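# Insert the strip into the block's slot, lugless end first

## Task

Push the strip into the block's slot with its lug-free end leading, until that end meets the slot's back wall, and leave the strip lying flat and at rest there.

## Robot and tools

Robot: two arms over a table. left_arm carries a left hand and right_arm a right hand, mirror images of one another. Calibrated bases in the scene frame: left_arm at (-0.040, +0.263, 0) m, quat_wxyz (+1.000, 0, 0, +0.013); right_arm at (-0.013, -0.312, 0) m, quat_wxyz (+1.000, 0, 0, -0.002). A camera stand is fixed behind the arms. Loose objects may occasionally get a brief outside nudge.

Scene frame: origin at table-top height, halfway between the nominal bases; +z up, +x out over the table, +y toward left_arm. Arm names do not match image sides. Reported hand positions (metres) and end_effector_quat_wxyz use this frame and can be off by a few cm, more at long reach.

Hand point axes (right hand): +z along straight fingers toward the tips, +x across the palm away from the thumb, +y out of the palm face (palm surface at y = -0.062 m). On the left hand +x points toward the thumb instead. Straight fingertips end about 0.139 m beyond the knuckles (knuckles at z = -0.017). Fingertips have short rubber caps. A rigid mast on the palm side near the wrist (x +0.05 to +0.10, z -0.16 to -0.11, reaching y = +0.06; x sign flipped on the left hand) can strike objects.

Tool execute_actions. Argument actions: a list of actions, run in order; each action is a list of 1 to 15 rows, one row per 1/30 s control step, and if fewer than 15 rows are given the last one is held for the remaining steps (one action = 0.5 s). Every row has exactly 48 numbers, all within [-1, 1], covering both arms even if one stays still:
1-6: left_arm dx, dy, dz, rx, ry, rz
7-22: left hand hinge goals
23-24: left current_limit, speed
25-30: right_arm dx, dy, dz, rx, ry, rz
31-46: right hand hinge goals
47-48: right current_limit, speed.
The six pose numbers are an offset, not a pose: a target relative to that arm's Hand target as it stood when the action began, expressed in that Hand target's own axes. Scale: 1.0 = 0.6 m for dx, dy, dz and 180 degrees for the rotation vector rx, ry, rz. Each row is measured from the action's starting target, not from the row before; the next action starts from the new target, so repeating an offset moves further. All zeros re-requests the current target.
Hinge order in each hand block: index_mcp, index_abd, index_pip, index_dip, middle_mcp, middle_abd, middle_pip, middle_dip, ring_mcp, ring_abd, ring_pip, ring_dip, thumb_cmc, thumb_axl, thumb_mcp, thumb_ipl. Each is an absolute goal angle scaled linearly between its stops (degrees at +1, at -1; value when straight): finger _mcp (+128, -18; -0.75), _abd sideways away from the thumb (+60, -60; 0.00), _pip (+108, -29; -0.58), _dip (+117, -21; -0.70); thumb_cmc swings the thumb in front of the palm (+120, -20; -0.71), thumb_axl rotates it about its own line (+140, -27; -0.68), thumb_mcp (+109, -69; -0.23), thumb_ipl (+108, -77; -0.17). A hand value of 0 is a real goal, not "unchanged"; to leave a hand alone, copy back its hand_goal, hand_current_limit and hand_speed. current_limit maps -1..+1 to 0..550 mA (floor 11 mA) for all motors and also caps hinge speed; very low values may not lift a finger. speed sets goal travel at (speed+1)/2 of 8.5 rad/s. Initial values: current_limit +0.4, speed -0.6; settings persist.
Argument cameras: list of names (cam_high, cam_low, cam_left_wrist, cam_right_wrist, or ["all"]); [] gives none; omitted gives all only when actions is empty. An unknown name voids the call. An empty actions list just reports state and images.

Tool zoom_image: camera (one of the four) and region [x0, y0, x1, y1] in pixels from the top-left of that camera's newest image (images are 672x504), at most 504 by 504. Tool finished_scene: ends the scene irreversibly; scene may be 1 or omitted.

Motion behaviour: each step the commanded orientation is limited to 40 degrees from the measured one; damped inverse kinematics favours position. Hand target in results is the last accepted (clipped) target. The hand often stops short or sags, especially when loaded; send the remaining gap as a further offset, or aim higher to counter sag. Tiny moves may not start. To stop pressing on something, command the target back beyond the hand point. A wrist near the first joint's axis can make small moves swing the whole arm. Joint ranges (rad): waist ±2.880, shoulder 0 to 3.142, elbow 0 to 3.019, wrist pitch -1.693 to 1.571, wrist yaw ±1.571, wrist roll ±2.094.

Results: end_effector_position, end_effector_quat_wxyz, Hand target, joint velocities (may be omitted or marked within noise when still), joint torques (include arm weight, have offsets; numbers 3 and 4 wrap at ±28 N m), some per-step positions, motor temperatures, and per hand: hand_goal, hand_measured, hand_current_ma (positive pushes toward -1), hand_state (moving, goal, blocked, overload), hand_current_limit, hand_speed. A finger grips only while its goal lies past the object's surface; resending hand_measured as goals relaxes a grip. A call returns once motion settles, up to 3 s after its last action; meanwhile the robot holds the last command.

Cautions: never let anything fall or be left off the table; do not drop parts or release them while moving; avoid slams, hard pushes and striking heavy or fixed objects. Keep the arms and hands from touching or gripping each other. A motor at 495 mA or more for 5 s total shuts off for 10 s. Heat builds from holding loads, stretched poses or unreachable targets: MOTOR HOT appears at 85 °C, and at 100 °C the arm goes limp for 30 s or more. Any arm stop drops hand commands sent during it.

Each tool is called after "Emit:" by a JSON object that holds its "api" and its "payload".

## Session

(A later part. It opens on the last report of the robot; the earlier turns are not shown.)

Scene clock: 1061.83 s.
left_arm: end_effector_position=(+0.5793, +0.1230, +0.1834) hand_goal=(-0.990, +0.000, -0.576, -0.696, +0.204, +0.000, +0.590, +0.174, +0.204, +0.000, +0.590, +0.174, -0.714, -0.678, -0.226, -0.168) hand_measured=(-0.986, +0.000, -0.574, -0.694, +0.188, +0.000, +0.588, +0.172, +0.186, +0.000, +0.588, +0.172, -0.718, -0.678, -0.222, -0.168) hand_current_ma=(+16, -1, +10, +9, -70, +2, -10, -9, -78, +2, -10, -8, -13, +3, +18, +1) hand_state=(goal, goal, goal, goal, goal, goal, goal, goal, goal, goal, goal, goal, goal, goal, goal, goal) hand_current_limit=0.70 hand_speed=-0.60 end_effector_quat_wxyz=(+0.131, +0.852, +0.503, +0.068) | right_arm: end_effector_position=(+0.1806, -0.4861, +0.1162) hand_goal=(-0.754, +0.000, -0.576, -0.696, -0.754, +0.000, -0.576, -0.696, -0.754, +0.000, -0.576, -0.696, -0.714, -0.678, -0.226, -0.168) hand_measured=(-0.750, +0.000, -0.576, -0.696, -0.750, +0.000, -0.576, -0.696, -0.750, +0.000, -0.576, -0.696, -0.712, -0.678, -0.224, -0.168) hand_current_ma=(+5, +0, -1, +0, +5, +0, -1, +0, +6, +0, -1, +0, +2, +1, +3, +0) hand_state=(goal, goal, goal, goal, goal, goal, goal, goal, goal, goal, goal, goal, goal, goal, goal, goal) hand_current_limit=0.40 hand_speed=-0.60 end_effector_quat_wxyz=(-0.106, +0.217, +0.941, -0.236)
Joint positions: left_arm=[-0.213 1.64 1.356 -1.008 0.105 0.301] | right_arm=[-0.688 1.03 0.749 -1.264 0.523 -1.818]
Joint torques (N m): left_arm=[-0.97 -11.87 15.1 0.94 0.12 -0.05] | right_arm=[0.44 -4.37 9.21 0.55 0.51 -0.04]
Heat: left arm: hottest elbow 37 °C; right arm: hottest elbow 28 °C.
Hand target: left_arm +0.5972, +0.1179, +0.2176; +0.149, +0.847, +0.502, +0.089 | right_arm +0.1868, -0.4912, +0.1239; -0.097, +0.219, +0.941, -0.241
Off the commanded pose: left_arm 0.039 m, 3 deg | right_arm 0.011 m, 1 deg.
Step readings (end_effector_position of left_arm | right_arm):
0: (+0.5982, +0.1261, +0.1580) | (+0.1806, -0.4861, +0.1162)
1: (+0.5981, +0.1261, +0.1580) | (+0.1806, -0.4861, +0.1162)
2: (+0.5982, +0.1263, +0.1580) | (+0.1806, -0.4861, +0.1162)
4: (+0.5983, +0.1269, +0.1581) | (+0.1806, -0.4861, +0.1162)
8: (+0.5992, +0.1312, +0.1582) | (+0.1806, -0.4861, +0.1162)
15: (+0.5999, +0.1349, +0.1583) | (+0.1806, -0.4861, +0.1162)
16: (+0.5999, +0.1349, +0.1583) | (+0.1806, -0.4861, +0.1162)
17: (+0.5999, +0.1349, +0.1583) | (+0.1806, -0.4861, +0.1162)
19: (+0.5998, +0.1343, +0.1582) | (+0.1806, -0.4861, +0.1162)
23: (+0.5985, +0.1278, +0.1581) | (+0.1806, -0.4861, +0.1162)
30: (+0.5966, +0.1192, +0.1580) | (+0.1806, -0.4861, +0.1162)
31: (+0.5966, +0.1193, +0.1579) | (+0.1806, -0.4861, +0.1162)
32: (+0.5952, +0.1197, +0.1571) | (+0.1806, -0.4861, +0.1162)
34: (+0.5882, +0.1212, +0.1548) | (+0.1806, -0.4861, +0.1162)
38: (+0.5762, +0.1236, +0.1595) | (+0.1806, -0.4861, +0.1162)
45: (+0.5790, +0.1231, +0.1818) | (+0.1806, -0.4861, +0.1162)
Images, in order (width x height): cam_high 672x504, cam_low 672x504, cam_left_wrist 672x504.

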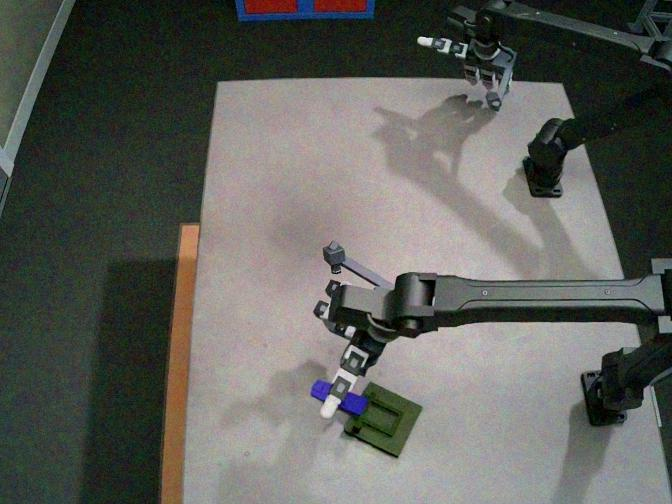

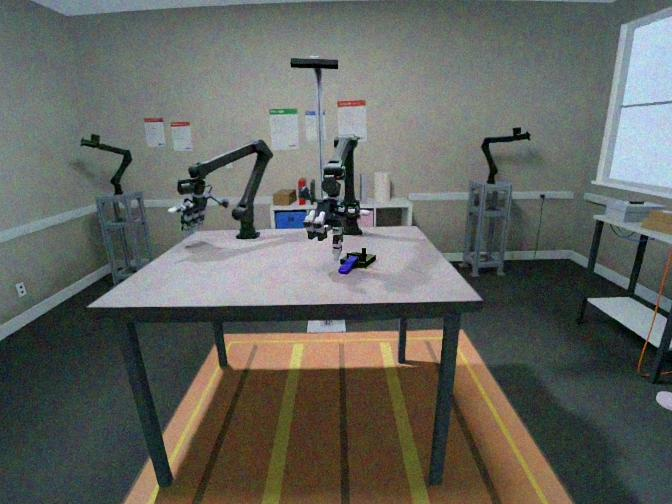

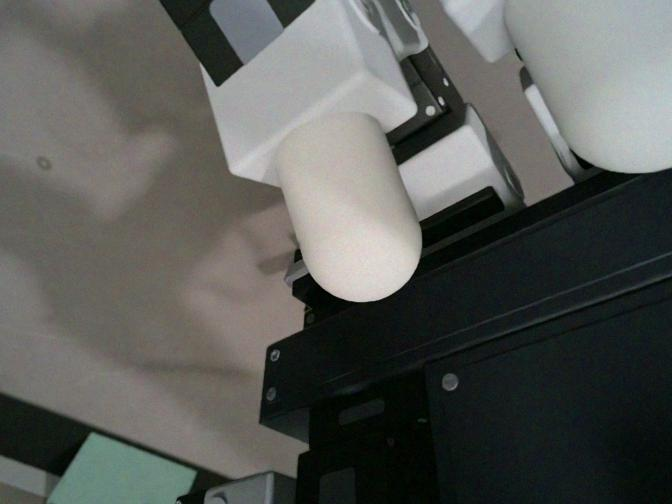

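Emit:
{"api": "execute_actions", "payload": {"actions": [[[0.12,-0.0557,-0.038,0,0,0,-0.99,0,-0.576,-0.696,0.205,0,0.59,0.174,0.205,0,0.59,0.174,-0.714,-0.678,-0.226,-0.168,0.7,-0.6,0,0,0,0,0,0,-0.754,0,-0.576,-0.696,-0.754,0,-0.576,-0.696,-0.754,0,-0.576,-0.696,-0.714,-0.678,-0.226,-0.168,0.4,-0.6]],[[-0.0042,-0.0503,0.1057,0,0,0,-0.99,0,-0.576,-0.696,0.205,0,0.59,0.174,0.205,0,0.59,0.174,-0.714,-0.678,-0.226,-0.168,0.7,-0.6,0,0,0,0,0,0,-0.754,0,-0.576,-0.696,-0.754,0,-0.576,-0.696,-0.754,0,-0.576,-0.696,-0.714,-0.678,-0.226,-0.168,0.4,-0.6]]], "cameras": ["cam_high","cam_low"]}}

Emit:
{"api": "zoom_image", "payload": {"camera": "cam_low", "region": [310, 220, 390, 290]}}

Emit:
{"api": "zoom_image", "payload": {"camera": "cam_high", "region": [270, 340, 430, 460]}}

Scene clock: 1151.40 s.
left_arm: end_effector_position=(+0.5901, +0.2056, +0.1627) hand_goal=(-0.990, +0.000, -0.576, -0.696, +0.204, +0.000, +0.590, +0.174, +0.204, +0.000, +0.590, +0.174, -0.714, -0.678, -0.226, -0.168) hand_measured=(-0.988, +0.000, -0.574, -0.694, +0.188, +0.000, +0.588, +0.172, +0.186, +0.000, +0.588, +0.172, -0.718, -0.678, -0.222, -0.168) hand_current_ma=(+8, -3, +8, +9, -70, +2, -10, -9, -78, +2, -10, -8, -13, +3, +18, +1) hand_state=(goal, goal, goal, goal, goal, goal, goal, goal, goal, goal, goal, goal, goal, goal, goal, goal) hand_current_limit=0.70 hand_speed=-0.60 end_effector_quat_wxyz=(+0.148, +0.843, +0.510, +0.089) | right_arm: end_effector_position=(+0.1806, -0.4861, +0.1162) hand_goal=(-0.754, +0.000, -0.576, -0.696, -0.754, +0.000, -0.576, -0.696, -0.754, +0.000, -0.576, -0.696, -0.714, -0.678, -0.226, -0.168) hand_measured=(-0.750, +0.000, -0.576, -0.696, -0.750, +0.000, -0.576, -0.696, -0.750, +0.000, -0.576, -0.696, -0.712, -0.678, -0.224, -0.168) hand_current_ma=(+5, +0, -1, +0, +5, +0, -1, +0, +6, +0, -1, +0, +2, +1, +3, +0) hand_state=(goal, goal, goal, goal, goal, goal, goal, goal, goal, goal, goal, goal, goal, goal, goal, goal) hand_current_limit=0.40 hand_speed=-0.60 end_effector_quat_wxyz=(-0.106, +0.217, +0.941, -0.236)
Joint positions: left_arm=[-0.05 1.643 1.279 -0.893 0.152 0.434] | right_arm=[-0.688 1.03 0.749 -1.264 0.523 -1.818]
Joint torques (N m): left_arm=[-1.08 -10.99 9.22 1.96 0.35 0.15] | right_arm=[0.38 -4.42 9.21 0.54 0.51 -0.04]
Motor temperatures (°C): left_arm=[24 29 45 22 21 22] | right_arm=[23 20 28 19 21 20]
Heat: left arm: hottest elbow 45 °C; right arm: hottest elbow 28 °C.
Hand target: left_arm +0.5903, +0.2008, +0.1577; +0.149, +0.847, +0.502, +0.089 | right_arm +0.1868, -0.4912, +0.1239; -0.097, +0.219, +0.941, -0.241
Off the commanded pose: left_arm 0.007 m, 1 deg | right_arm 0.011 m, 1 deg.
Step readings (end_effector_position of left_arm | right_arm):
0: (+0.5793, +0.1230, +0.1834) | (+0.1806, -0.4861, +0.1162)
1: (+0.5792, +0.1232, +0.1834) | (+0.1806, -0.4861, +0.1162)
2: (+0.5790, +0.1245, +0.1834) | (+0.1806, -0.4861, +0.1162)
4: (+0.5787, +0.1334, +0.1844) | (+0.1806, -0.4861, +0.1162)
8: (+0.5828, +0.1805, +0.1902) | (+0.1806, -0.4861, +0.1162)
15: (+0.5826, +0.2129, +0.1940) | (+0.1806, -0.4861, +0.1162)
16: (+0.5823, +0.2109, +0.1940) | (+0.1806, -0.4861, +0.1162)
17: (+0.5836, +0.2095, +0.1949) | (+0.1806, -0.4861, +0.1162)
19: (+0.5897, +0.2070, +0.1967) | (+0.1806, -0.4861, +0.1162)
23: (+0.5912, +0.2058, +0.1855) | (+0.1806, -0.4861, +0.1162)
30: (+0.5888, +0.2057, +0.1625) | (+0.1806, -0.4861, +0.1162)
Images, in order (width x height): cam_high 672x504, cam_low 672x504.

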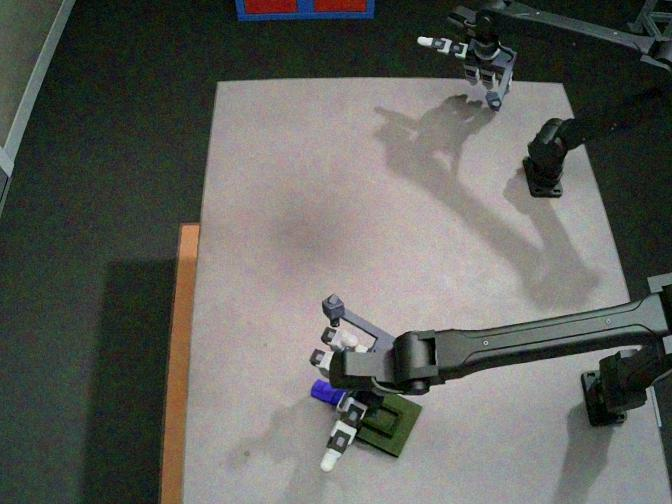

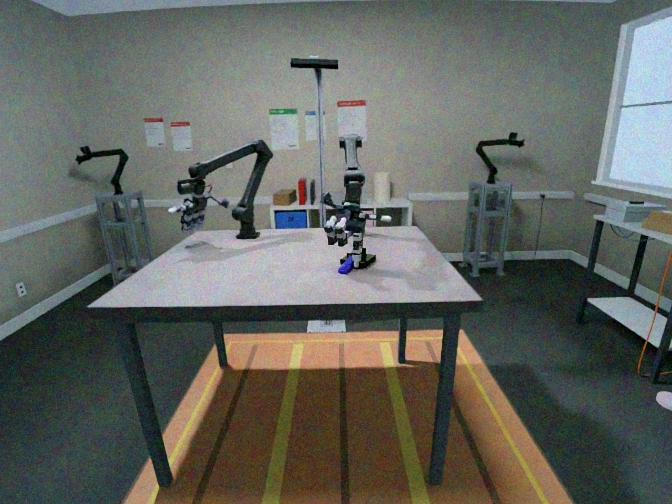

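Scaled by 6.300.

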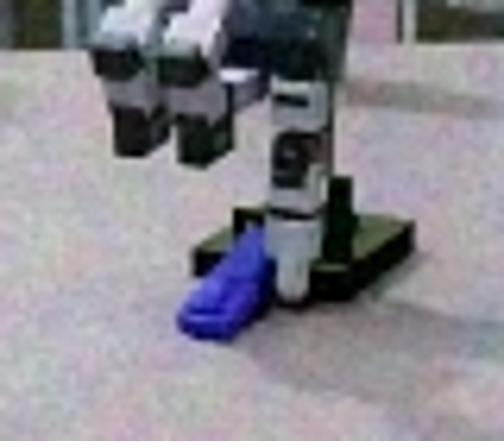

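Scaled by 3.150.

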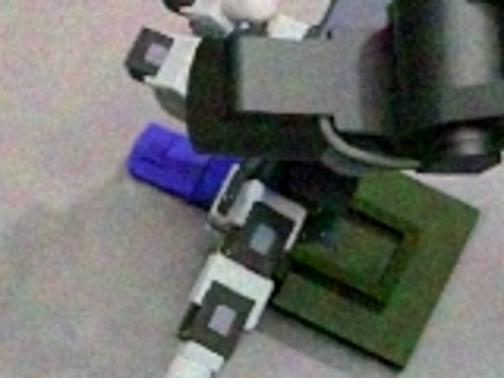

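Emit:
{"api": "execute_actions", "payload": {"actions": [[[-0.0202,0.0087,0.0085,0,0,0,-0.99,0,-0.576,-0.696,0.205,0,0.59,0.174,0.205,0,0.59,0.174,-0.714,-0.678,-0.226,-0.168,0.7,-0.6,0,0,0,0,0,0,-0.754,0,-0.576,-0.696,-0.754,0,-0.576,-0.696,-0.754,0,-0.576,-0.696,-0.714,-0.678,-0.226,-0.168,0.4,-0.6]]], "cameras": ["cam_high","cam_low"]}}

Emit:
{"api": "zoom_image", "payload": {"camera": "cam_low", "region": [310, 220, 390, 290]}}

Emit:
{"api": "zoom_image", "payload": {"camera": "cam_high", "region": [270, 340, 430, 460]}}

Scene clock: 1169.50 s.
left_arm: end_effector_position=(+0.5911, +0.1894, +0.1646) hand_goal=(-0.990, +0.000, -0.576, -0.696, +0.204, +0.000, +0.590, +0.174, +0.204, +0.000, +0.590, +0.174, -0.714, -0.678, -0.226, -0.168) hand_measured=(-0.988, -0.002, -0.574, -0.694, +0.188, +0.000, +0.588, +0.172, +0.186, +0.000, +0.588, +0.172, -0.718, -0.678, -0.222, -0.168) hand_current_ma=(+6, -8, +6, +8, -70, +2, -10, -9, -78, +2, -10, -8, -13, +3, +18, +1) hand_state=(goal, goal, goal, goal, goal, goal, goal, goal, goal, goal, goal, goal, goal, goal, goal, goal) hand_current_limit=0.70 hand_speed=-0.60 end_effector_quat_wxyz=(+0.151, +0.848, +0.499, +0.093) | right_arm: end_effector_position=(+0.1806, -0.4861, +0.1162) hand_goal=(-0.754, +0.000, -0.576, -0.696, -0.754, +0.000, -0.576, -0.696, -0.754, +0.000, -0.576, -0.696, -0.714, -0.678, -0.226, -0.168) hand_measured=(-0.750, +0.000, -0.576, -0.696, -0.750, +0.000, -0.576, -0.696, -0.750, +0.000, -0.576, -0.696, -0.712, -0.678, -0.224, -0.168) hand_current_ma=(+5, +0, -1, +0, +5, +0, -1, +0, +6, +0, -1, +0, +2, +1, +3, +0) hand_state=(goal, goal, goal, goal, goal, goal, goal, goal, goal, goal, goal, goal, goal, goal, goal, goal) hand_current_limit=0.40 hand_speed=-0.60 end_effector_quat_wxyz=(-0.106, +0.217, +0.941, -0.236)
Joint positions: left_arm=[-0.077 1.643 1.279 -0.88 0.148 0.43] | right_arm=[-0.688 1.03 0.749 -1.264 0.523 -1.818]
Joint torques (N m): left_arm=[-0.91 -10.64 9.01 1.95 0.16 -0.03] | right_arm=[0.32 -4.42 9.21 0.55 0.51 -0.04]
Heat: left arm: hottest elbow 43 °C; right arm: hottest elbow 28 °C.
Hand target: left_arm +0.5904, +0.1870, +0.1547; +0.149, +0.847, +0.502, +0.089 | right_arm +0.1868, -0.4912, +0.1239; -0.097, +0.219, +0.941, -0.241
Off the commanded pose: left_arm 0.010 m, 1 deg | right_arm 0.011 m, 1 deg.
Step readings (end_effector_position of left_arm | right_arm):
0: (+0.5901, +0.2056, +0.1627) | (+0.1806, -0.4861, +0.1162)
1: (+0.5901, +0.2056, +0.1628) | (+0.1806, -0.4861, +0.1162)
2: (+0.5903, +0.2054, +0.1629) | (+0.1806, -0.4861, +0.1162)
4: (+0.5909, +0.2034, +0.1635) | (+0.1806, -0.4861, +0.1162)
8: (+0.5912, +0.1952, +0.1643) | (+0.1806, -0.4861, +0.1162)
15: (+0.5910, +0.1893, +0.1646) | (+0.1806, -0.4861, +0.1162)
Images, in order (width x height): cam_high 672x504, cam_low 672x504.

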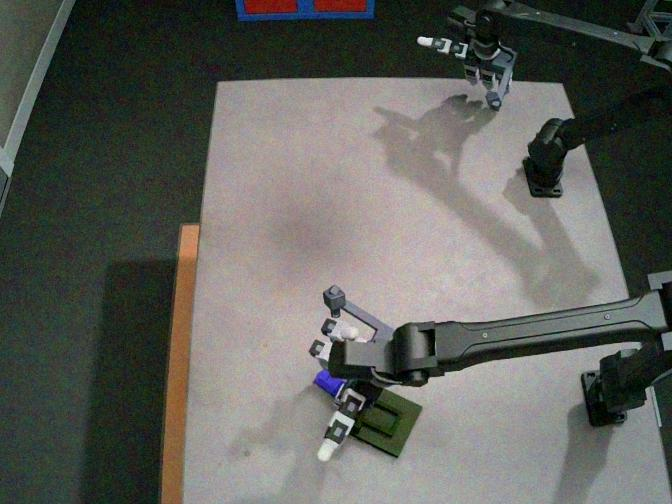

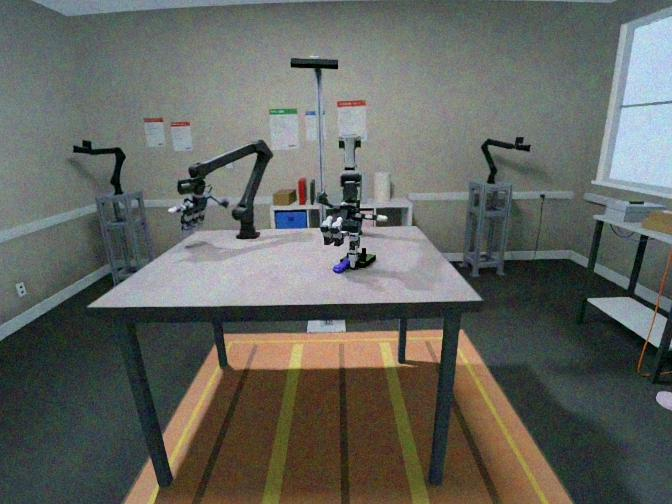

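Scaled by 6.300.

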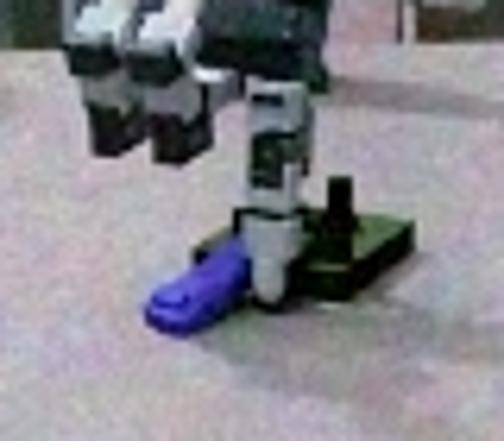

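Scaled by 3.150.

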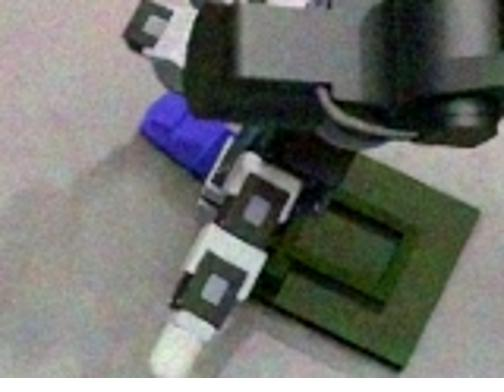

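Emit:
{"api": "execute_actions", "payload": {"actions": [[[0.0147,0.0182,-0.0732,0,0,0,-0.99,0,-0.576,-0.696,0.205,0,0.59,0.174,0.205,0,0.59,0.174,-0.714,-0.678,-0.226,-0.168,0.7,-0.6,0,0,0,0,0,0,-0.754,0,-0.576,-0.696,-0.754,0,-0.576,-0.696,-0.754,0,-0.576,-0.696,-0.714,-0.678,-0.226,-0.168,0.4,-0.6]],[[-0.214,0.056,0.0205,0,0,0,-0.99,0,-0.576,-0.696,0.205,0,0.59,0.174,0.205,0,0.59,0.174,-0.714,-0.678,-0.226,-0.168,0.7,-0.6,0,0,0,0,0,0,-0.754,0,-0.576,-0.696,-0.754,0,-0.576,-0.696,-0.754,0,-0.576,-0.696,-0.714,-0.678,-0.226,-0.168,0.4,-0.6]]], "cameras": ["cam_high","cam_low","cam_left_wrist"]}}

Emit:
{"api": "zoom_image", "payload": {"camera": "cam_low", "region": [310, 220, 390, 290]}}

Emit:
{"api": "zoom_image", "payload": {"camera": "cam_high", "region": [300, 360, 430, 460]}}

Scene clock: 1211.93 s.
left_arm: end_effector_position=(+0.5515, +0.0674, +0.1902) hand_goal=(-0.990, +0.000, -0.576, -0.696, +0.204, +0.000, +0.590, +0.174, +0.204, +0.000, +0.590, +0.174, -0.714, -0.678, -0.226, -0.168) hand_measured=(-0.986, -0.002, -0.574, -0.694, +0.188, +0.000, +0.588, +0.172, +0.186, +0.000, +0.588, +0.172, -0.718, -0.678, -0.222, -0.168) hand_current_ma=(+18, -6, +10, +9, -70, +2, -10, -9, -78, +2, -10, -8, -12, +3, +18, +1) hand_state=(goal, goal, goal, goal, goal, goal, goal, goal, goal, goal, goal, goal, goal, goal, goal, goal) hand_current_limit=0.70 hand_speed=-0.60 end_effector_quat_wxyz=(+0.143, +0.852, +0.497, +0.084) | right_arm: end_effector_position=(+0.1806, -0.4861, +0.1162) hand_goal=(-0.754, +0.000, -0.576, -0.696, -0.754, +0.000, -0.576, -0.696, -0.754, +0.000, -0.576, -0.696, -0.714, -0.678, -0.226, -0.168) hand_measured=(-0.750, +0.000, -0.576, -0.696, -0.750, +0.000, -0.576, -0.696, -0.750, +0.000, -0.576, -0.696, -0.712, -0.678, -0.224, -0.168) hand_current_ma=(+5, +0, -1, +0, +5, +0, -1, +0, +6, +0, -1, +0, +2, +1, +3, +0) hand_state=(goal, goal, goal, goal, goal, goal, goal, goal, goal, goal, goal, goal, goal, goal, goal, goal) hand_current_limit=0.40 hand_speed=-0.60 end_effector_quat_wxyz=(-0.106, +0.217, +0.941, -0.236)
Joint positions: left_arm=[-0.335 1.585 1.288 -0.947 0.066 0.193] | right_arm=[-0.688 1.03 0.749 -1.264 0.523 -1.818]
Joint torques (N m): left_arm=[-0.32 -10.23 11.95 1.32 0.07 -0.05] | right_arm=[0.32 -4.37 9.21 0.53 0.51 -0.04]
Motor temperatures (°C): left_arm=[24 29 40 22 21 22] | right_arm=[23 20 28 19 21 20]
Heat: left arm: hottest elbow 40 °C; right arm: hottest elbow 28 °C.
Hand target: left_arm +0.5602, +0.0671, +0.1994; +0.149, +0.847, +0.502, +0.089 | right_arm +0.1868, -0.4912, +0.1239; -0.097, +0.219, +0.941, -0.241
Off the commanded pose: left_arm 0.013 m, 1 deg | right_arm 0.011 m, 1 deg.
Step readings (end_effector_position of left_arm | right_arm):
0: (+0.5911, +0.1895, +0.1646) | (+0.1806, -0.4861, +0.1162)
1: (+0.5910, +0.1895, +0.1645) | (+0.1806, -0.4861, +0.1162)
2: (+0.5903, +0.1895, +0.1640) | (+0.1806, -0.4861, +0.1162)
4: (+0.5865, +0.1899, +0.1622) | (+0.1806, -0.4861, +0.1162)
8: (+0.5796, +0.1916, +0.1622) | (+0.1806, -0.4861, +0.1162)
15: (+0.5785, +0.1944, +0.1674) | (+0.1806, -0.4861, +0.1162)
16: (+0.5785, +0.1943, +0.1677) | (+0.1806, -0.4861, +0.1162)
17: (+0.5785, +0.1928, +0.1680) | (+0.1806, -0.4861, +0.1162)
19: (+0.5778, +0.1798, +0.1709) | (+0.1806, -0.4861, +0.1162)
23: (+0.5630, +0.1037, +0.1856) | (+0.1806, -0.4861, +0.1162)
30: (+0.5453, +0.0492, +0.1905) | (+0.1806, -0.4861, +0.1162)
Images, in order (width x height): cam_high 672x504, cam_low 672x504, cam_left_wrist 672x504.

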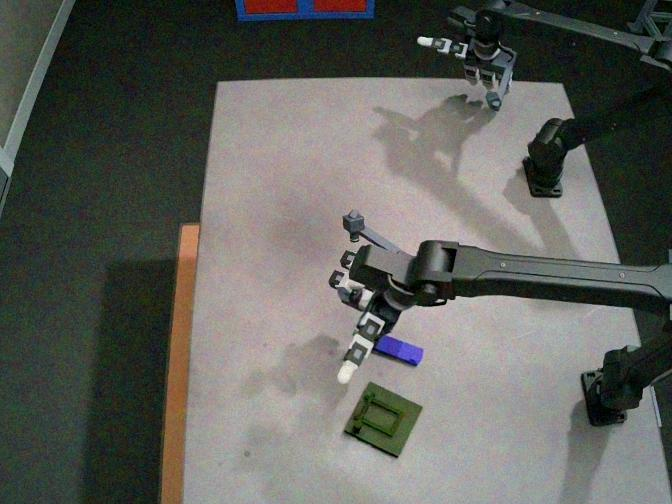

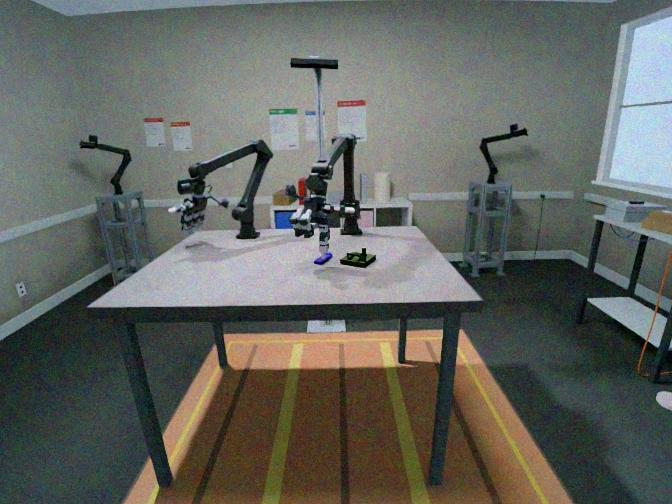

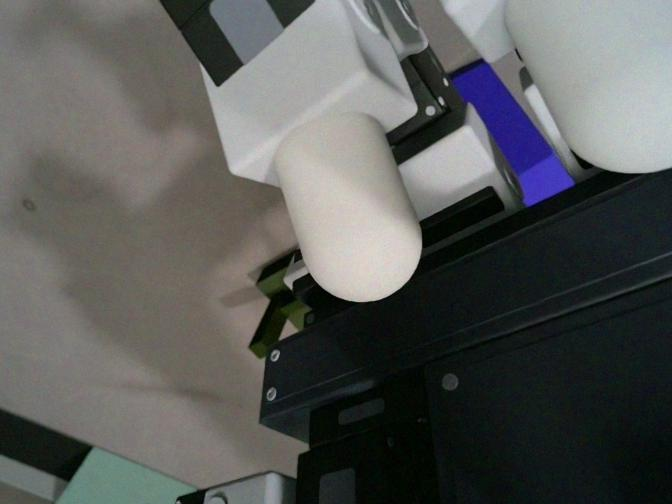

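Scaled by 6.300.

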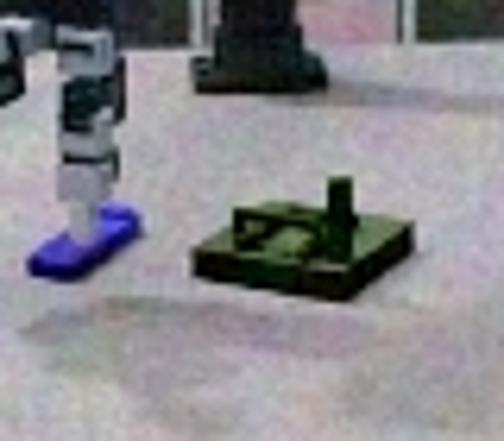

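Scaled by 3.877.

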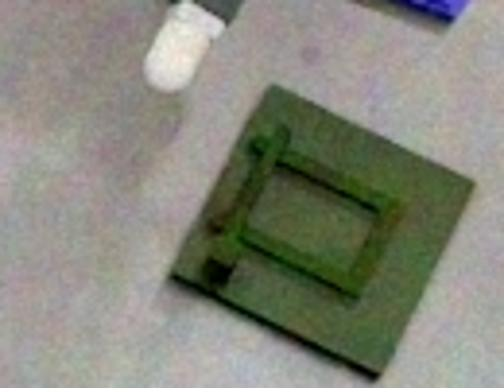

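Emit:
{"api": "zoom_image", "payload": {"camera": "cam_low", "region": [335, 243, 380, 271]}}

Emit:
{"api": "zoom_image", "payload": {"camera": "cam_high", "region": [350, 320, 440, 380]}}

Emit:
{"api": "zoom_image", "payload": {"camera": "cam_low", "region": [305, 245, 345, 270]}}

Scaled by 11.200.

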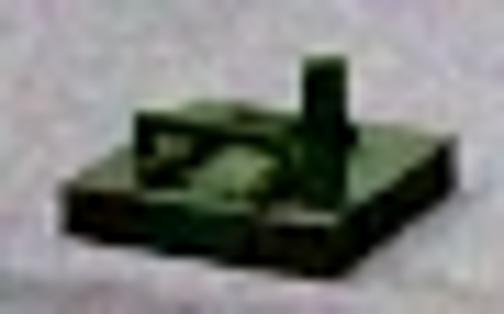

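Scaled by 5.600.

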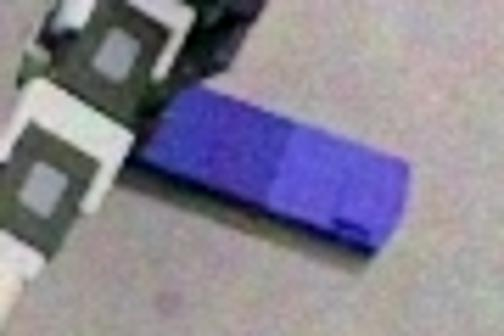

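Scaled by 12.600.

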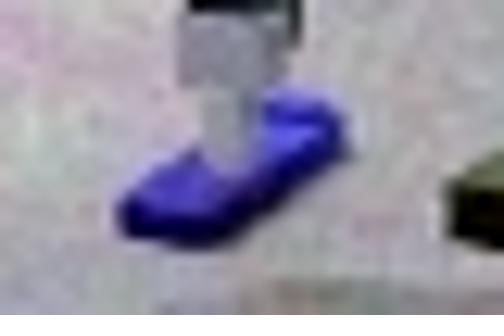

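Emit:
{"api": "execute_actions", "payload": {"actions": [[[-0.041,-0.1355,-0.0593,0,0.0095,-0.0261,-0.99,-0.25,-0.576,-0.696,-0.99,0.25,-0.576,-0.696,0.205,0,0.59,0.174,-0.714,-0.678,-0.226,-0.168,0.4,-0.6,0,0,0,0,0,0,-0.754,0,-0.576,-0.696,-0.754,0,-0.576,-0.696,-0.754,0,-0.576,-0.696,-0.714,-0.678,-0.226,-0.168,0.4,-0.6]],[[0,0,0,0,0,0,-0.99,-0.25,-0.576,-0.696,-0.99,0.25,-0.576,-0.696,0.205,0,0.59,0.174,-0.714,-0.678,-0.226,-0.168,0.4,-0.6,0,0,0,0,0,0,-0.754,0,-0.576,-0.696,-0.754,0,-0.576,-0.696,-0.754,0,-0.576,-0.696,-0.714,-0.678,-0.226,-0.168,0.4,-0.6]]], "cameras": ["cam_high","cam_low","cam_left_wrist"]}}

Emit:
{"api": "zoom_image", "payload": {"camera": "cam_low", "region": [290, 220, 370, 290]}}

Emit:
{"api": "zoom_image", "payload": {"camera": "cam_high", "region": [330, 270, 460, 400]}}

Scene clock: 1512.53 s.
left_arm: end_effector_position=(+0.4746, +0.0899, +0.2095) hand_goal=(-0.990, -0.250, -0.576, -0.696, -0.990, +0.250, -0.576, -0.696, +0.204, +0.000, +0.590, +0.174, -0.714, -0.678, -0.226, -0.168) hand_measured=(-0.988, -0.244, -0.574, -0.694, -0.986, +0.246, -0.574, -0.694, +0.186, +0.000, +0.588, +0.172, -0.716, -0.678, -0.222, -0.168) hand_current_ma=(+6, +19, +8, +9, +13, -11, +9, +10, -78, +2, -10, -8, -10, +3, +18, +1) hand_state=(goal, goal, goal, goal, goal, goal, goal, goal, goal, goal, goal, goal, goal, goal, goal, goal) hand_current_limit=0.40 hand_speed=-0.60 end_effector_quat_wxyz=(+0.148, +0.825, +0.537, +0.099) | right_arm: end_effector_position=(+0.1806, -0.4861, +0.1162) hand_goal=(-0.754, +0.000, -0.576, -0.696, -0.754, +0.000, -0.576, -0.696, -0.754, +0.000, -0.576, -0.696, -0.714, -0.678, -0.226, -0.168) hand_measured=(-0.750, +0.000, -0.576, -0.696, -0.750, +0.000, -0.576, -0.696, -0.750, +0.000, -0.576, -0.696, -0.712, -0.678, -0.224, -0.168) hand_current_ma=(+5, +0, -1, +0, +5, +0, -1, +0, +6, +0, -1, +0, +2, +1, +3, +0) hand_state=(goal, goal, goal, goal, goal, goal, goal, goal, goal, goal, goal, goal, goal, goal, goal, goal) hand_current_limit=0.40 hand_speed=-0.60 end_effector_quat_wxyz=(-0.106, +0.217, +0.941, -0.236)
Joint positions: left_arm=[-0.375 1.356 1.082 -0.939 0.02 0.063] | right_arm=[-0.688 1.03 0.749 -1.264 0.523 -1.818]
Joint torques (N m): left_arm=[-1.32 -7.94 9.39 1.4 -0.05 -0.04] | right_arm=[0.32 -4.37 9.22 0.53 0.51 -0.04]
Heat: left arm: hottest elbow 43 °C; right arm: hottest elbow 29 °C.
Hand target: left_arm +0.4707, +0.0882, +0.2050; +0.145, +0.824, +0.539, +0.096 | right_arm +0.1868, -0.4912, +0.1239; -0.097, +0.219, +0.941, -0.241
Off the commanded pose: left_arm 0.006 m, 1 deg | right_arm 0.011 m, 1 deg.
Step readings (end_effector_position of left_arm | right_arm):
0: (+0.5515, +0.0674, +0.1902) | (+0.1806, -0.4861, +0.1162)
1: (+0.5515, +0.0677, +0.1902) | (+0.1806, -0.4861, +0.1162)
2: (+0.5497, +0.0697, +0.1896) | (+0.1806, -0.4861, +0.1162)
4: (+0.5349, +0.0767, +0.1866) | (+0.1806, -0.4861, +0.1162)
8: (+0.4911, +0.0877, +0.1884) | (+0.1806, -0.4861, +0.1162)
15: (+0.4769, +0.0871, +0.2143) | (+0.1806, -0.4861, +0.1162)
16: (+0.4769, +0.0875, +0.2145) | (+0.1806, -0.4861, +0.1162)
17: (+0.4769, +0.0879, +0.2143) | (+0.1806, -0.4861, +0.1162)
19: (+0.4761, +0.0886, +0.2126) | (+0.1806, -0.4861, +0.1162)
23: (+0.4747, +0.0895, +0.2097) | (+0.1806, -0.4861, +0.1162)
30: (+0.4746, +0.0898, +0.2095) | (+0.1806, -0.4861, +0.1162)
Images, in order (width x height): cam_high 672x504, cam_low 672x504, cam_left_wrist 672x504.

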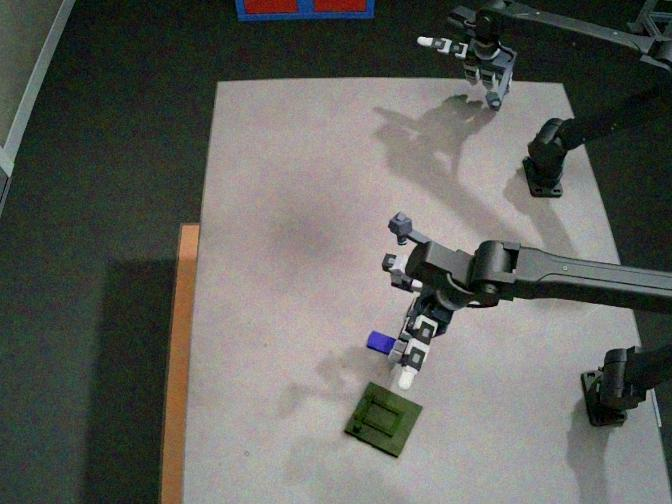

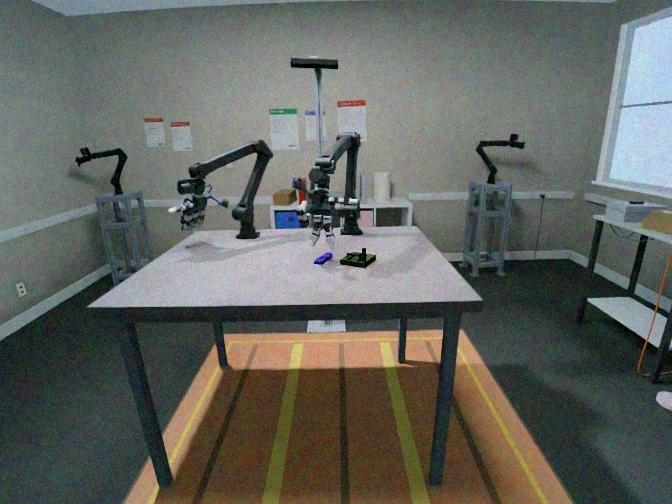

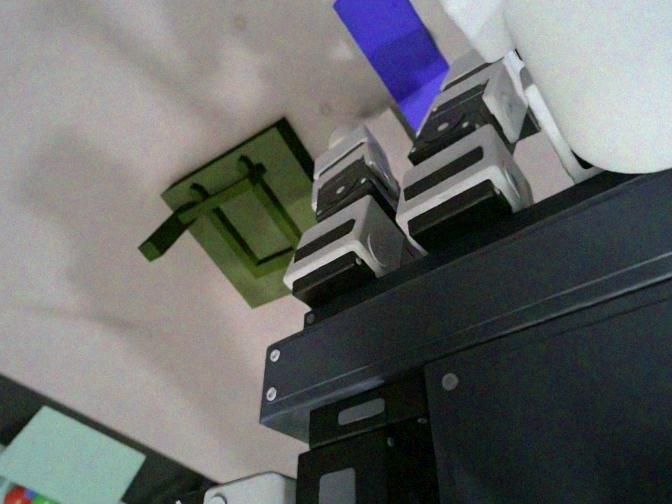

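Scaled by 6.300.

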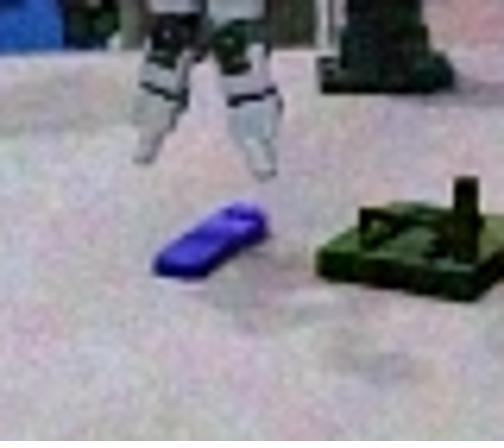

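Scaled by 3.877.

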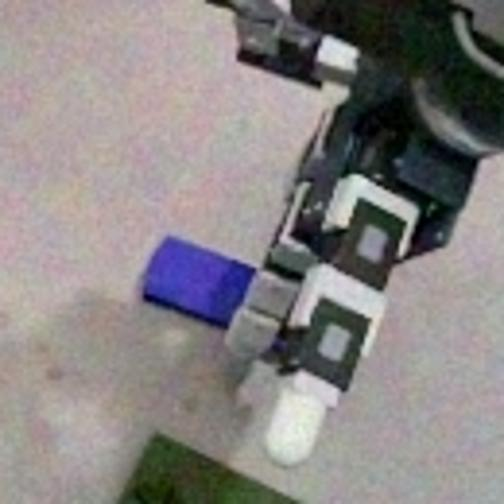

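Emit:
{"api": "execute_actions", "payload": {"actions": [[[0.0082,-0.0327,0.0795,0,0,0,-0.99,-0.25,-0.576,-0.696,-0.99,0.25,-0.576,-0.696,0.205,0,0.59,0.174,-0.714,-0.678,-0.226,-0.168,0.4,-0.6,0,0,0,0,0,0,-0.754,0,-0.576,-0.696,-0.754,0,-0.576,-0.696,-0.754,0,-0.576,-0.696,-0.714,-0.678,-0.226,-0.168,0.4,-0.6]]], "cameras": ["cam_high","cam_low"]}}

Emit:
{"api": "zoom_image", "payload": {"camera": "cam_low", "region": [290, 220, 370, 290]}}

Scene clock: 1531.20 s.
left_arm: end_effector_position=(+0.4682, +0.0922, +0.1539) hand_goal=(-0.990, -0.250, -0.576, -0.696, -0.990, +0.250, -0.576, -0.696, +0.204, +0.000, +0.590, +0.174, -0.714, -0.678, -0.226, -0.168) hand_measured=(-0.988, -0.244, -0.574, -0.694, -0.988, +0.246, -0.574, -0.694, +0.188, +0.000, +0.588, +0.172, -0.716, -0.678, -0.222, -0.168) hand_current_ma=(+6, +18, +8, +9, +11, -11, +9, +10, -75, +2, -10, -8, -10, +3, +18, +1) hand_state=(goal, goal, goal, goal, goal, goal, goal, goal, goal, goal, goal, goal, goal, goal, goal, goal) hand_current_limit=0.40 hand_speed=-0.60 end_effector_quat_wxyz=(+0.141, +0.826, +0.538, +0.093) | right_arm: end_effector_position=(+0.1806, -0.4861, +0.1162) hand_goal=(-0.754, +0.000, -0.576, -0.696, -0.754, +0.000, -0.576, -0.696, -0.754, +0.000, -0.576, -0.696, -0.714, -0.678, -0.226, -0.168) hand_measured=(-0.750, +0.000, -0.576, -0.696, -0.750, +0.000, -0.576, -0.696, -0.750, +0.000, -0.576, -0.696, -0.712, -0.678, -0.224, -0.168) hand_current_ma=(+5, +0, -1, +0, +5, +0, -1, +0, +6, +0, -1, +0, +2, +1, +3, +0) hand_state=(goal, goal, goal, goal, goal, goal, goal, goal, goal, goal, goal, goal, goal, goal, goal, goal) hand_current_limit=0.40 hand_speed=-0.60 end_effector_quat_wxyz=(-0.106, +0.217, +0.941, -0.236)
Joint positions: left_arm=[-0.375 1.398 0.976 -0.809 0.02 0.063] | right_arm=[-0.688 1.03 0.749 -1.264 0.523 -1.818]
Joint torques (N m): left_arm=[-0.09 -7.82 9.36 1.96 0.12 0.07] | right_arm=[0.32 -4.42 9.2 0.53 0.51 -0.04]
Heat: left arm: hottest elbow 41 °C; right arm: hottest elbow 29 °C.
Hand target: left_arm +0.4707, +0.0936, +0.1533; +0.145, +0.824, +0.539, +0.096 | right_arm +0.1868, -0.4912, +0.1239; -0.097, +0.219, +0.941, -0.241
Off the commanded pose: left_arm 0.003 m, 1 deg | right_arm 0.011 m, 1 deg.
Step readings (end_effector_position of left_arm | right_arm):
0: (+0.4746, +0.0899, +0.2095) | (+0.1806, -0.4861, +0.1162)
1: (+0.4745, +0.0899, +0.2092) | (+0.1806, -0.4861, +0.1162)
2: (+0.4746, +0.0899, +0.2074) | (+0.1806, -0.4861, +0.1162)
4: (+0.4744, +0.0900, +0.2002) | (+0.1806, -0.4861, +0.1162)
8: (+0.4665, +0.0928, +0.1701) | (+0.1806, -0.4861, +0.1162)
15: (+0.4671, +0.0926, +0.1530) | (+0.1806, -0.4861, +0.1162)
Images, in order (width x height): cam_high 672x504, cam_low 672x504.

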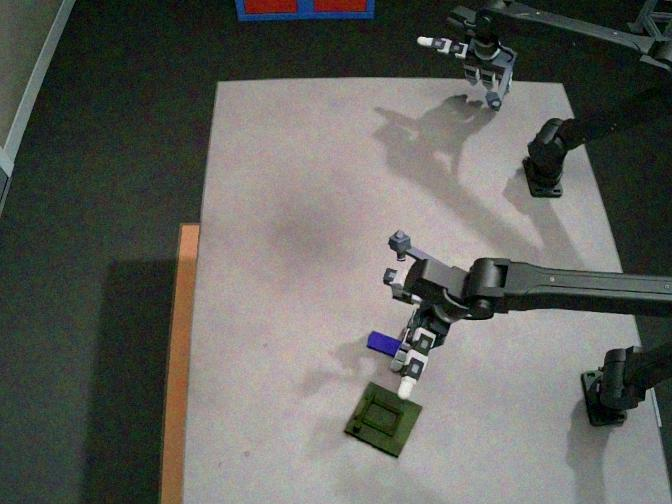

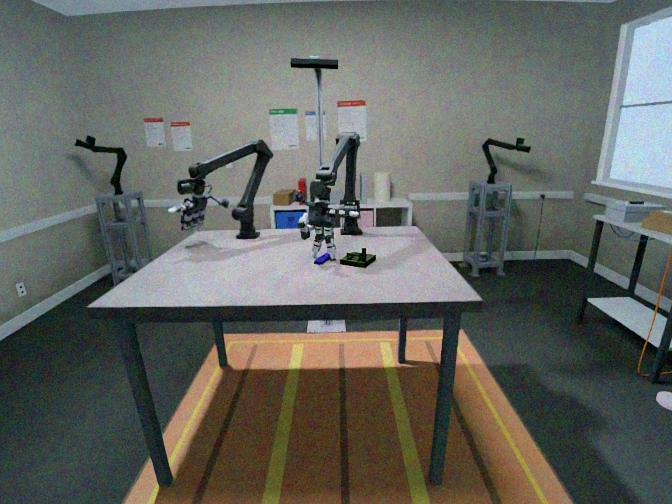

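Scaled by 6.300.

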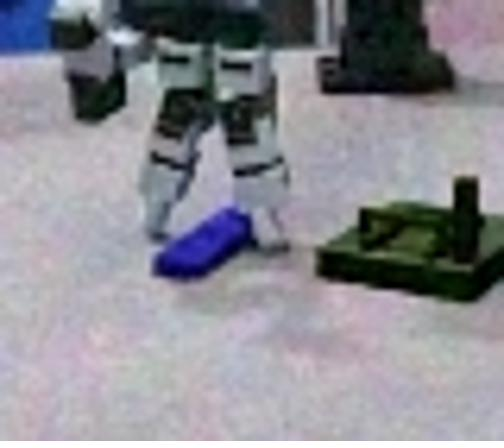

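Emit:
{"api": "execute_actions", "payload": {"actions": [[[0,0,0,0,0,0,-0.99,0.08,-0.576,-0.696,-0.99,-0.08,-0.576,-0.696,0.205,0,0.59,0.174,-0.714,-0.678,-0.226,-0.168,0.4,-0.8,0,0,0,0,0,0,-0.754,0,-0.576,-0.696,-0.754,0,-0.576,-0.696,-0.754,0,-0.576,-0.696,-0.714,-0.678,-0.226,-0.168,0.4,-0.6]]], "cameras": ["cam_high","cam_low"]}}

Emit:
{"api": "zoom_image", "payload": {"camera": "cam_low", "region": [290, 220, 370, 290]}}

Scene clock: 1543.50 s.
left_arm: end_effector_position=(+0.4692, +0.0932, +0.1545) hand_goal=(-0.990, +0.080, -0.576, -0.696, -0.990, -0.080, -0.576, -0.696, +0.204, +0.000, +0.590, +0.174, -0.714, -0.678, -0.226, -0.168) hand_measured=(-0.990, -0.076, -0.576, -0.694, -0.988, +0.024, -0.574, -0.694, +0.188, +0.000, +0.588, +0.172, -0.716, -0.678, -0.222, -0.168) hand_current_ma=(+3, -385, +3, +6, +9, +385, +8, +9, -75, +2, -10, -8, -10, +3, +18, +1) hand_state=(goal, blocked, goal, goal, goal, blocked, goal, goal, goal, goal, goal, goal, goal, goal, goal, goal) hand_current_limit=0.40 hand_speed=-0.80 end_effector_quat_wxyz=(+0.141, +0.825, +0.538, +0.096) | right_arm: end_effector_position=(+0.1806, -0.4861, +0.1162) hand_goal=(-0.754, +0.000, -0.576, -0.696, -0.754, +0.000, -0.576, -0.696, -0.754, +0.000, -0.576, -0.696, -0.714, -0.678, -0.226, -0.168) hand_measured=(-0.750, +0.000, -0.576, -0.696, -0.750, +0.000, -0.576, -0.696, -0.750, +0.000, -0.576, -0.696, -0.712, -0.678, -0.224, -0.168) hand_current_ma=(+5, +0, -1, +0, +5, +0, -1, +0, +6, +0, -1, +0, +2, +1, +3, +0) hand_state=(goal, goal, goal, goal, goal, goal, goal, goal, goal, goal, goal, goal, goal, goal, goal, goal) hand_current_limit=0.40 hand_speed=-0.60 end_effector_quat_wxyz=(-0.106, +0.217, +0.941, -0.236)
Joint positions: left_arm=[-0.373 1.398 0.976 -0.806 0.016 0.063] | right_arm=[-0.688 1.03 0.749 -1.264 0.523 -1.818]
Joint torques (N m): left_arm=[-0.21 -7.82 9.36 1.88 0.26 0.07] | right_arm=[0.38 -4.37 9.2 0.54 0.51 -0.04]
Heat: left arm: hottest elbow 40 °C; right arm: hottest elbow 29 °C.
Hand target: left_arm +0.4707, +0.0934, +0.1533; +0.145, +0.824, +0.539, +0.096 | right_arm +0.1868, -0.4912, +0.1239; -0.097, +0.219, +0.941, -0.241
Off the commanded pose: left_arm 0.002 m, 0 deg | right_arm 0.011 m, 1 deg.
Step readings (end_effector_position of left_arm | right_arm):
0: (+0.4682, +0.0922, +0.1539) | (+0.1806, -0.4861, +0.1162)
1: (+0.4682, +0.0922, +0.1539) | (+0.1806, -0.4861, +0.1162)
2: (+0.4682, +0.0922, +0.1539) | (+0.1806, -0.4861, +0.1162)
4: (+0.4682, +0.0922, +0.1539) | (+0.1806, -0.4861, +0.1162)
8: (+0.4688, +0.0930, +0.1542) | (+0.1806, -0.4861, +0.1162)
15: (+0.4692, +0.0932, +0.1545) | (+0.1806, -0.4861, +0.1162)
Images, in order (width x height): cam_high 672x504, cam_low 672x504.

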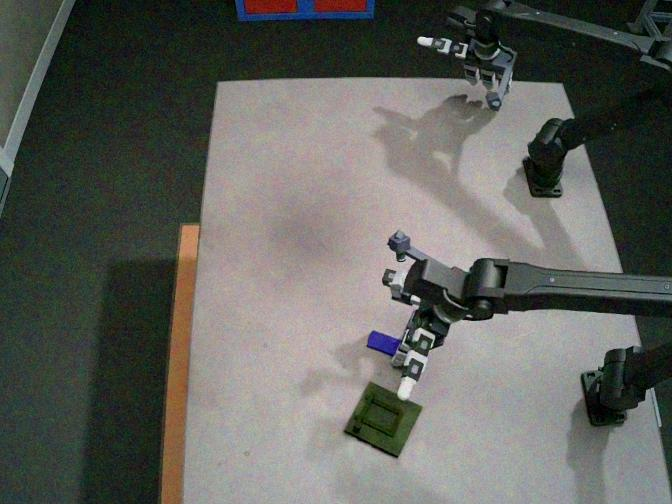

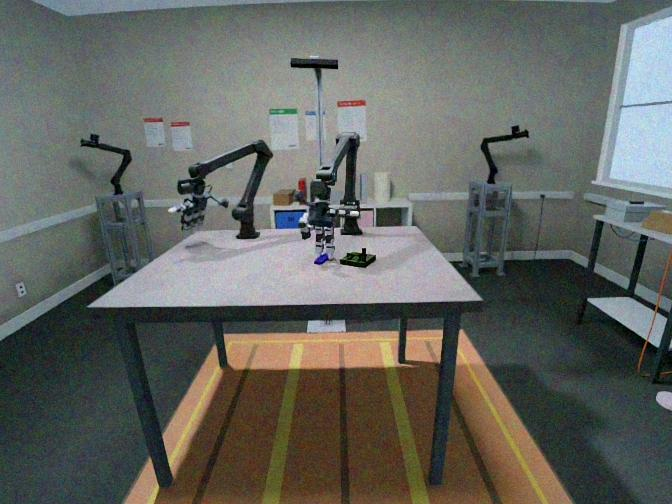

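Scaled by 6.300.

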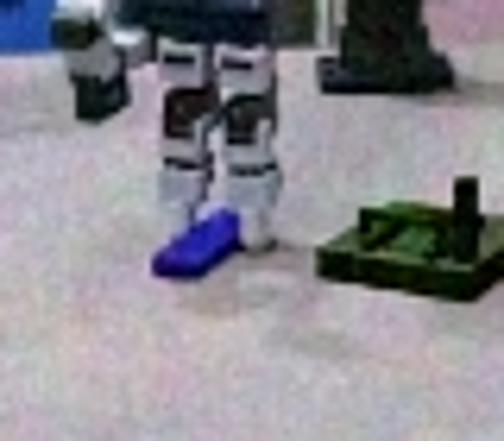

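Emit:
{"api": "execute_actions", "payload": {"actions": [[[0,0.0257,-0.0705,0,0,0,-0.99,0.08,-0.576,-0.696,-0.99,-0.08,-0.576,-0.696,0.205,0,0.59,0.174,-0.714,-0.678,-0.226,-0.168,0.4,-0.8,0,0,0,0,0,0,-0.754,0,-0.576,-0.696,-0.754,0,-0.576,-0.696,-0.754,0,-0.576,-0.696,-0.714,-0.678,-0.226,-0.168,0.4,-0.6]],[[0.0568,-0.01325,-0.0048,0,0.053,-0.1457,-0.99,0.08,-0.576,-0.696,-0.99,-0.08,-0.576,-0.696,0.205,0,0.59,0.174,-0.714,-0.678,-0.226,-0.168,0.4,-0.8,0,0,0,0,0,0,-0.754,0,-0.576,-0.696,-0.754,0,-0.576,-0.696,-0.754,0,-0.576,-0.696,-0.714,-0.678,-0.226,-0.168,0.4,-0.6]]], "cameras": ["cam_high","cam_low"]}}

Emit:
{"api": "zoom_image", "payload": {"camera": "cam_low", "region": [290, 220, 370, 290]}}

Scene clock: 1579.90 s.
left_arm: end_effector_position=(+0.4564, +0.1396, +0.1697) hand_goal=(-0.990, +0.080, -0.576, -0.696, -0.990, -0.080, -0.576, -0.696, +0.204, +0.000, +0.590, +0.174, -0.714, -0.678, -0.226, -0.168) hand_measured=(-0.986, -0.076, -0.574, -0.694, -0.988, +0.024, -0.574, -0.694, +0.188, +0.000, +0.588, +0.172, -0.716, -0.678, -0.222, -0.168) hand_current_ma=(+14, -385, +7, +7, +5, +385, +5, +7, -75, +2, -10, -8, -9, +3, +18, +1) hand_state=(goal, blocked, goal, goal, goal, blocked, goal, goal, goal, goal, goal, goal, goal, goal, goal, goal) hand_current_limit=0.40 hand_speed=-0.80 end_effector_quat_wxyz=(+0.096, +0.677, +0.720, +0.118) | right_arm: end_effector_position=(+0.1806, -0.4861, +0.1162) hand_goal=(-0.754, +0.000, -0.576, -0.696, -0.754, +0.000, -0.576, -0.696, -0.754, +0.000, -0.576, -0.696, -0.714, -0.678, -0.226, -0.168) hand_measured=(-0.750, +0.000, -0.576, -0.696, -0.750, +0.000, -0.576, -0.696, -0.750, +0.000, -0.576, -0.696, -0.712, -0.678, -0.224, -0.168) hand_current_ma=(+5, +0, -1, +0, +5, +0, -1, +0, +6, +0, -1, +0, +2, +1, +3, +0) hand_state=(goal, goal, goal, goal, goal, goal, goal, goal, goal, goal, goal, goal, goal, goal, goal, goal) hand_current_limit=0.40 hand_speed=-0.60 end_effector_quat_wxyz=(-0.106, +0.217, +0.941, -0.236)
Joint positions: left_arm=[-0.433 1.391 1.031 -0.947 -0.156 -0.449] | right_arm=[-0.688 1.03 0.749 -1.264 0.523 -1.818]
Joint torques (N m): left_arm=[-1.38 -7.24 15.36 0.83 -0.3 -0.05] | right_arm=[0.38 -4.42 9.21 0.54 0.51 -0.04]
Heat: left arm: hottest elbow 39 °C; right arm: hottest elbow 29 °C.
Hand target: left_arm +0.4766, +0.1281, +0.1984; +0.118, +0.670, +0.722, +0.128 | right_arm +0.1868, -0.4912, +0.1239; -0.097, +0.219, +0.941, -0.241
Off the commanded pose: left_arm 0.037 m, 3 deg | right_arm 0.011 m, 1 deg.
Step readings (end_effector_position of left_arm | right_arm):
0: (+0.4692, +0.0932, +0.1545) | (+0.1806, -0.4861, +0.1162)
1: (+0.4692, +0.0932, +0.1545) | (+0.1806, -0.4861, +0.1162)
2: (+0.4685, +0.0935, +0.1542) | (+0.1806, -0.4861, +0.1162)
4: (+0.4635, +0.0951, +0.1533) | (+0.1806, -0.4861, +0.1162)
8: (+0.4523, +0.0988, +0.1537) | (+0.1806, -0.4861, +0.1162)
15: (+0.4476, +0.1005, +0.1566) | (+0.1806, -0.4861, +0.1162)
16: (+0.4477, +0.1013, +0.1566) | (+0.1806, -0.4861, +0.1162)
17: (+0.4489, +0.1057, +0.1569) | (+0.1806, -0.4861, +0.1162)
19: (+0.4509, +0.1169, +0.1579) | (+0.1806, -0.4861, +0.1162)
23: (+0.4516, +0.1299, +0.1622) | (+0.1806, -0.4861, +0.1162)
30: (+0.4566, +0.1334, +0.1730) | (+0.1806, -0.4861, +0.1162)
Images, in order (width x height): cam_high 672x504, cam_low 672x504.

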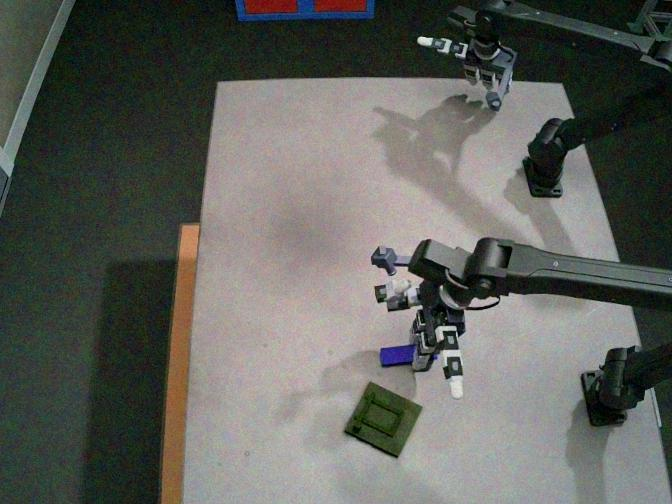

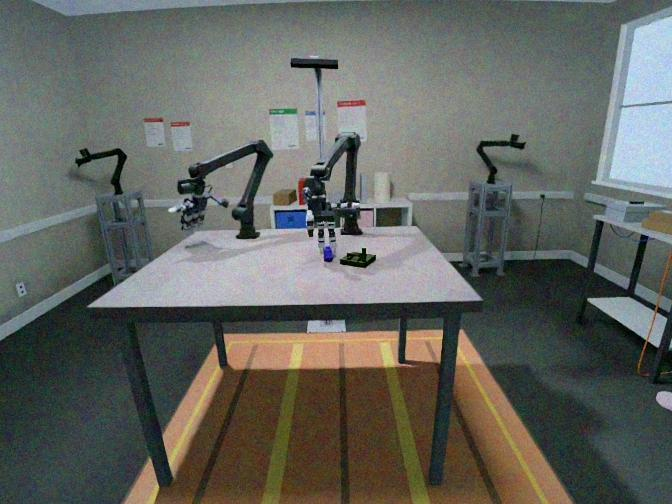

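Scaled by 6.300.

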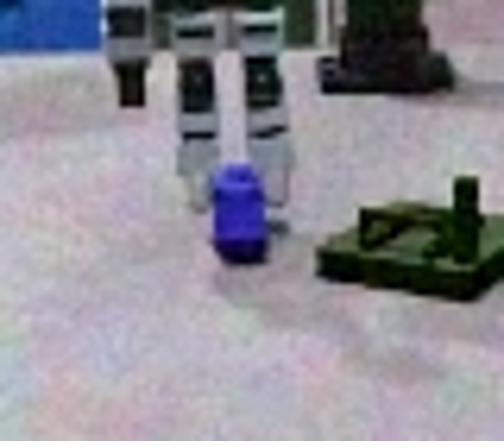

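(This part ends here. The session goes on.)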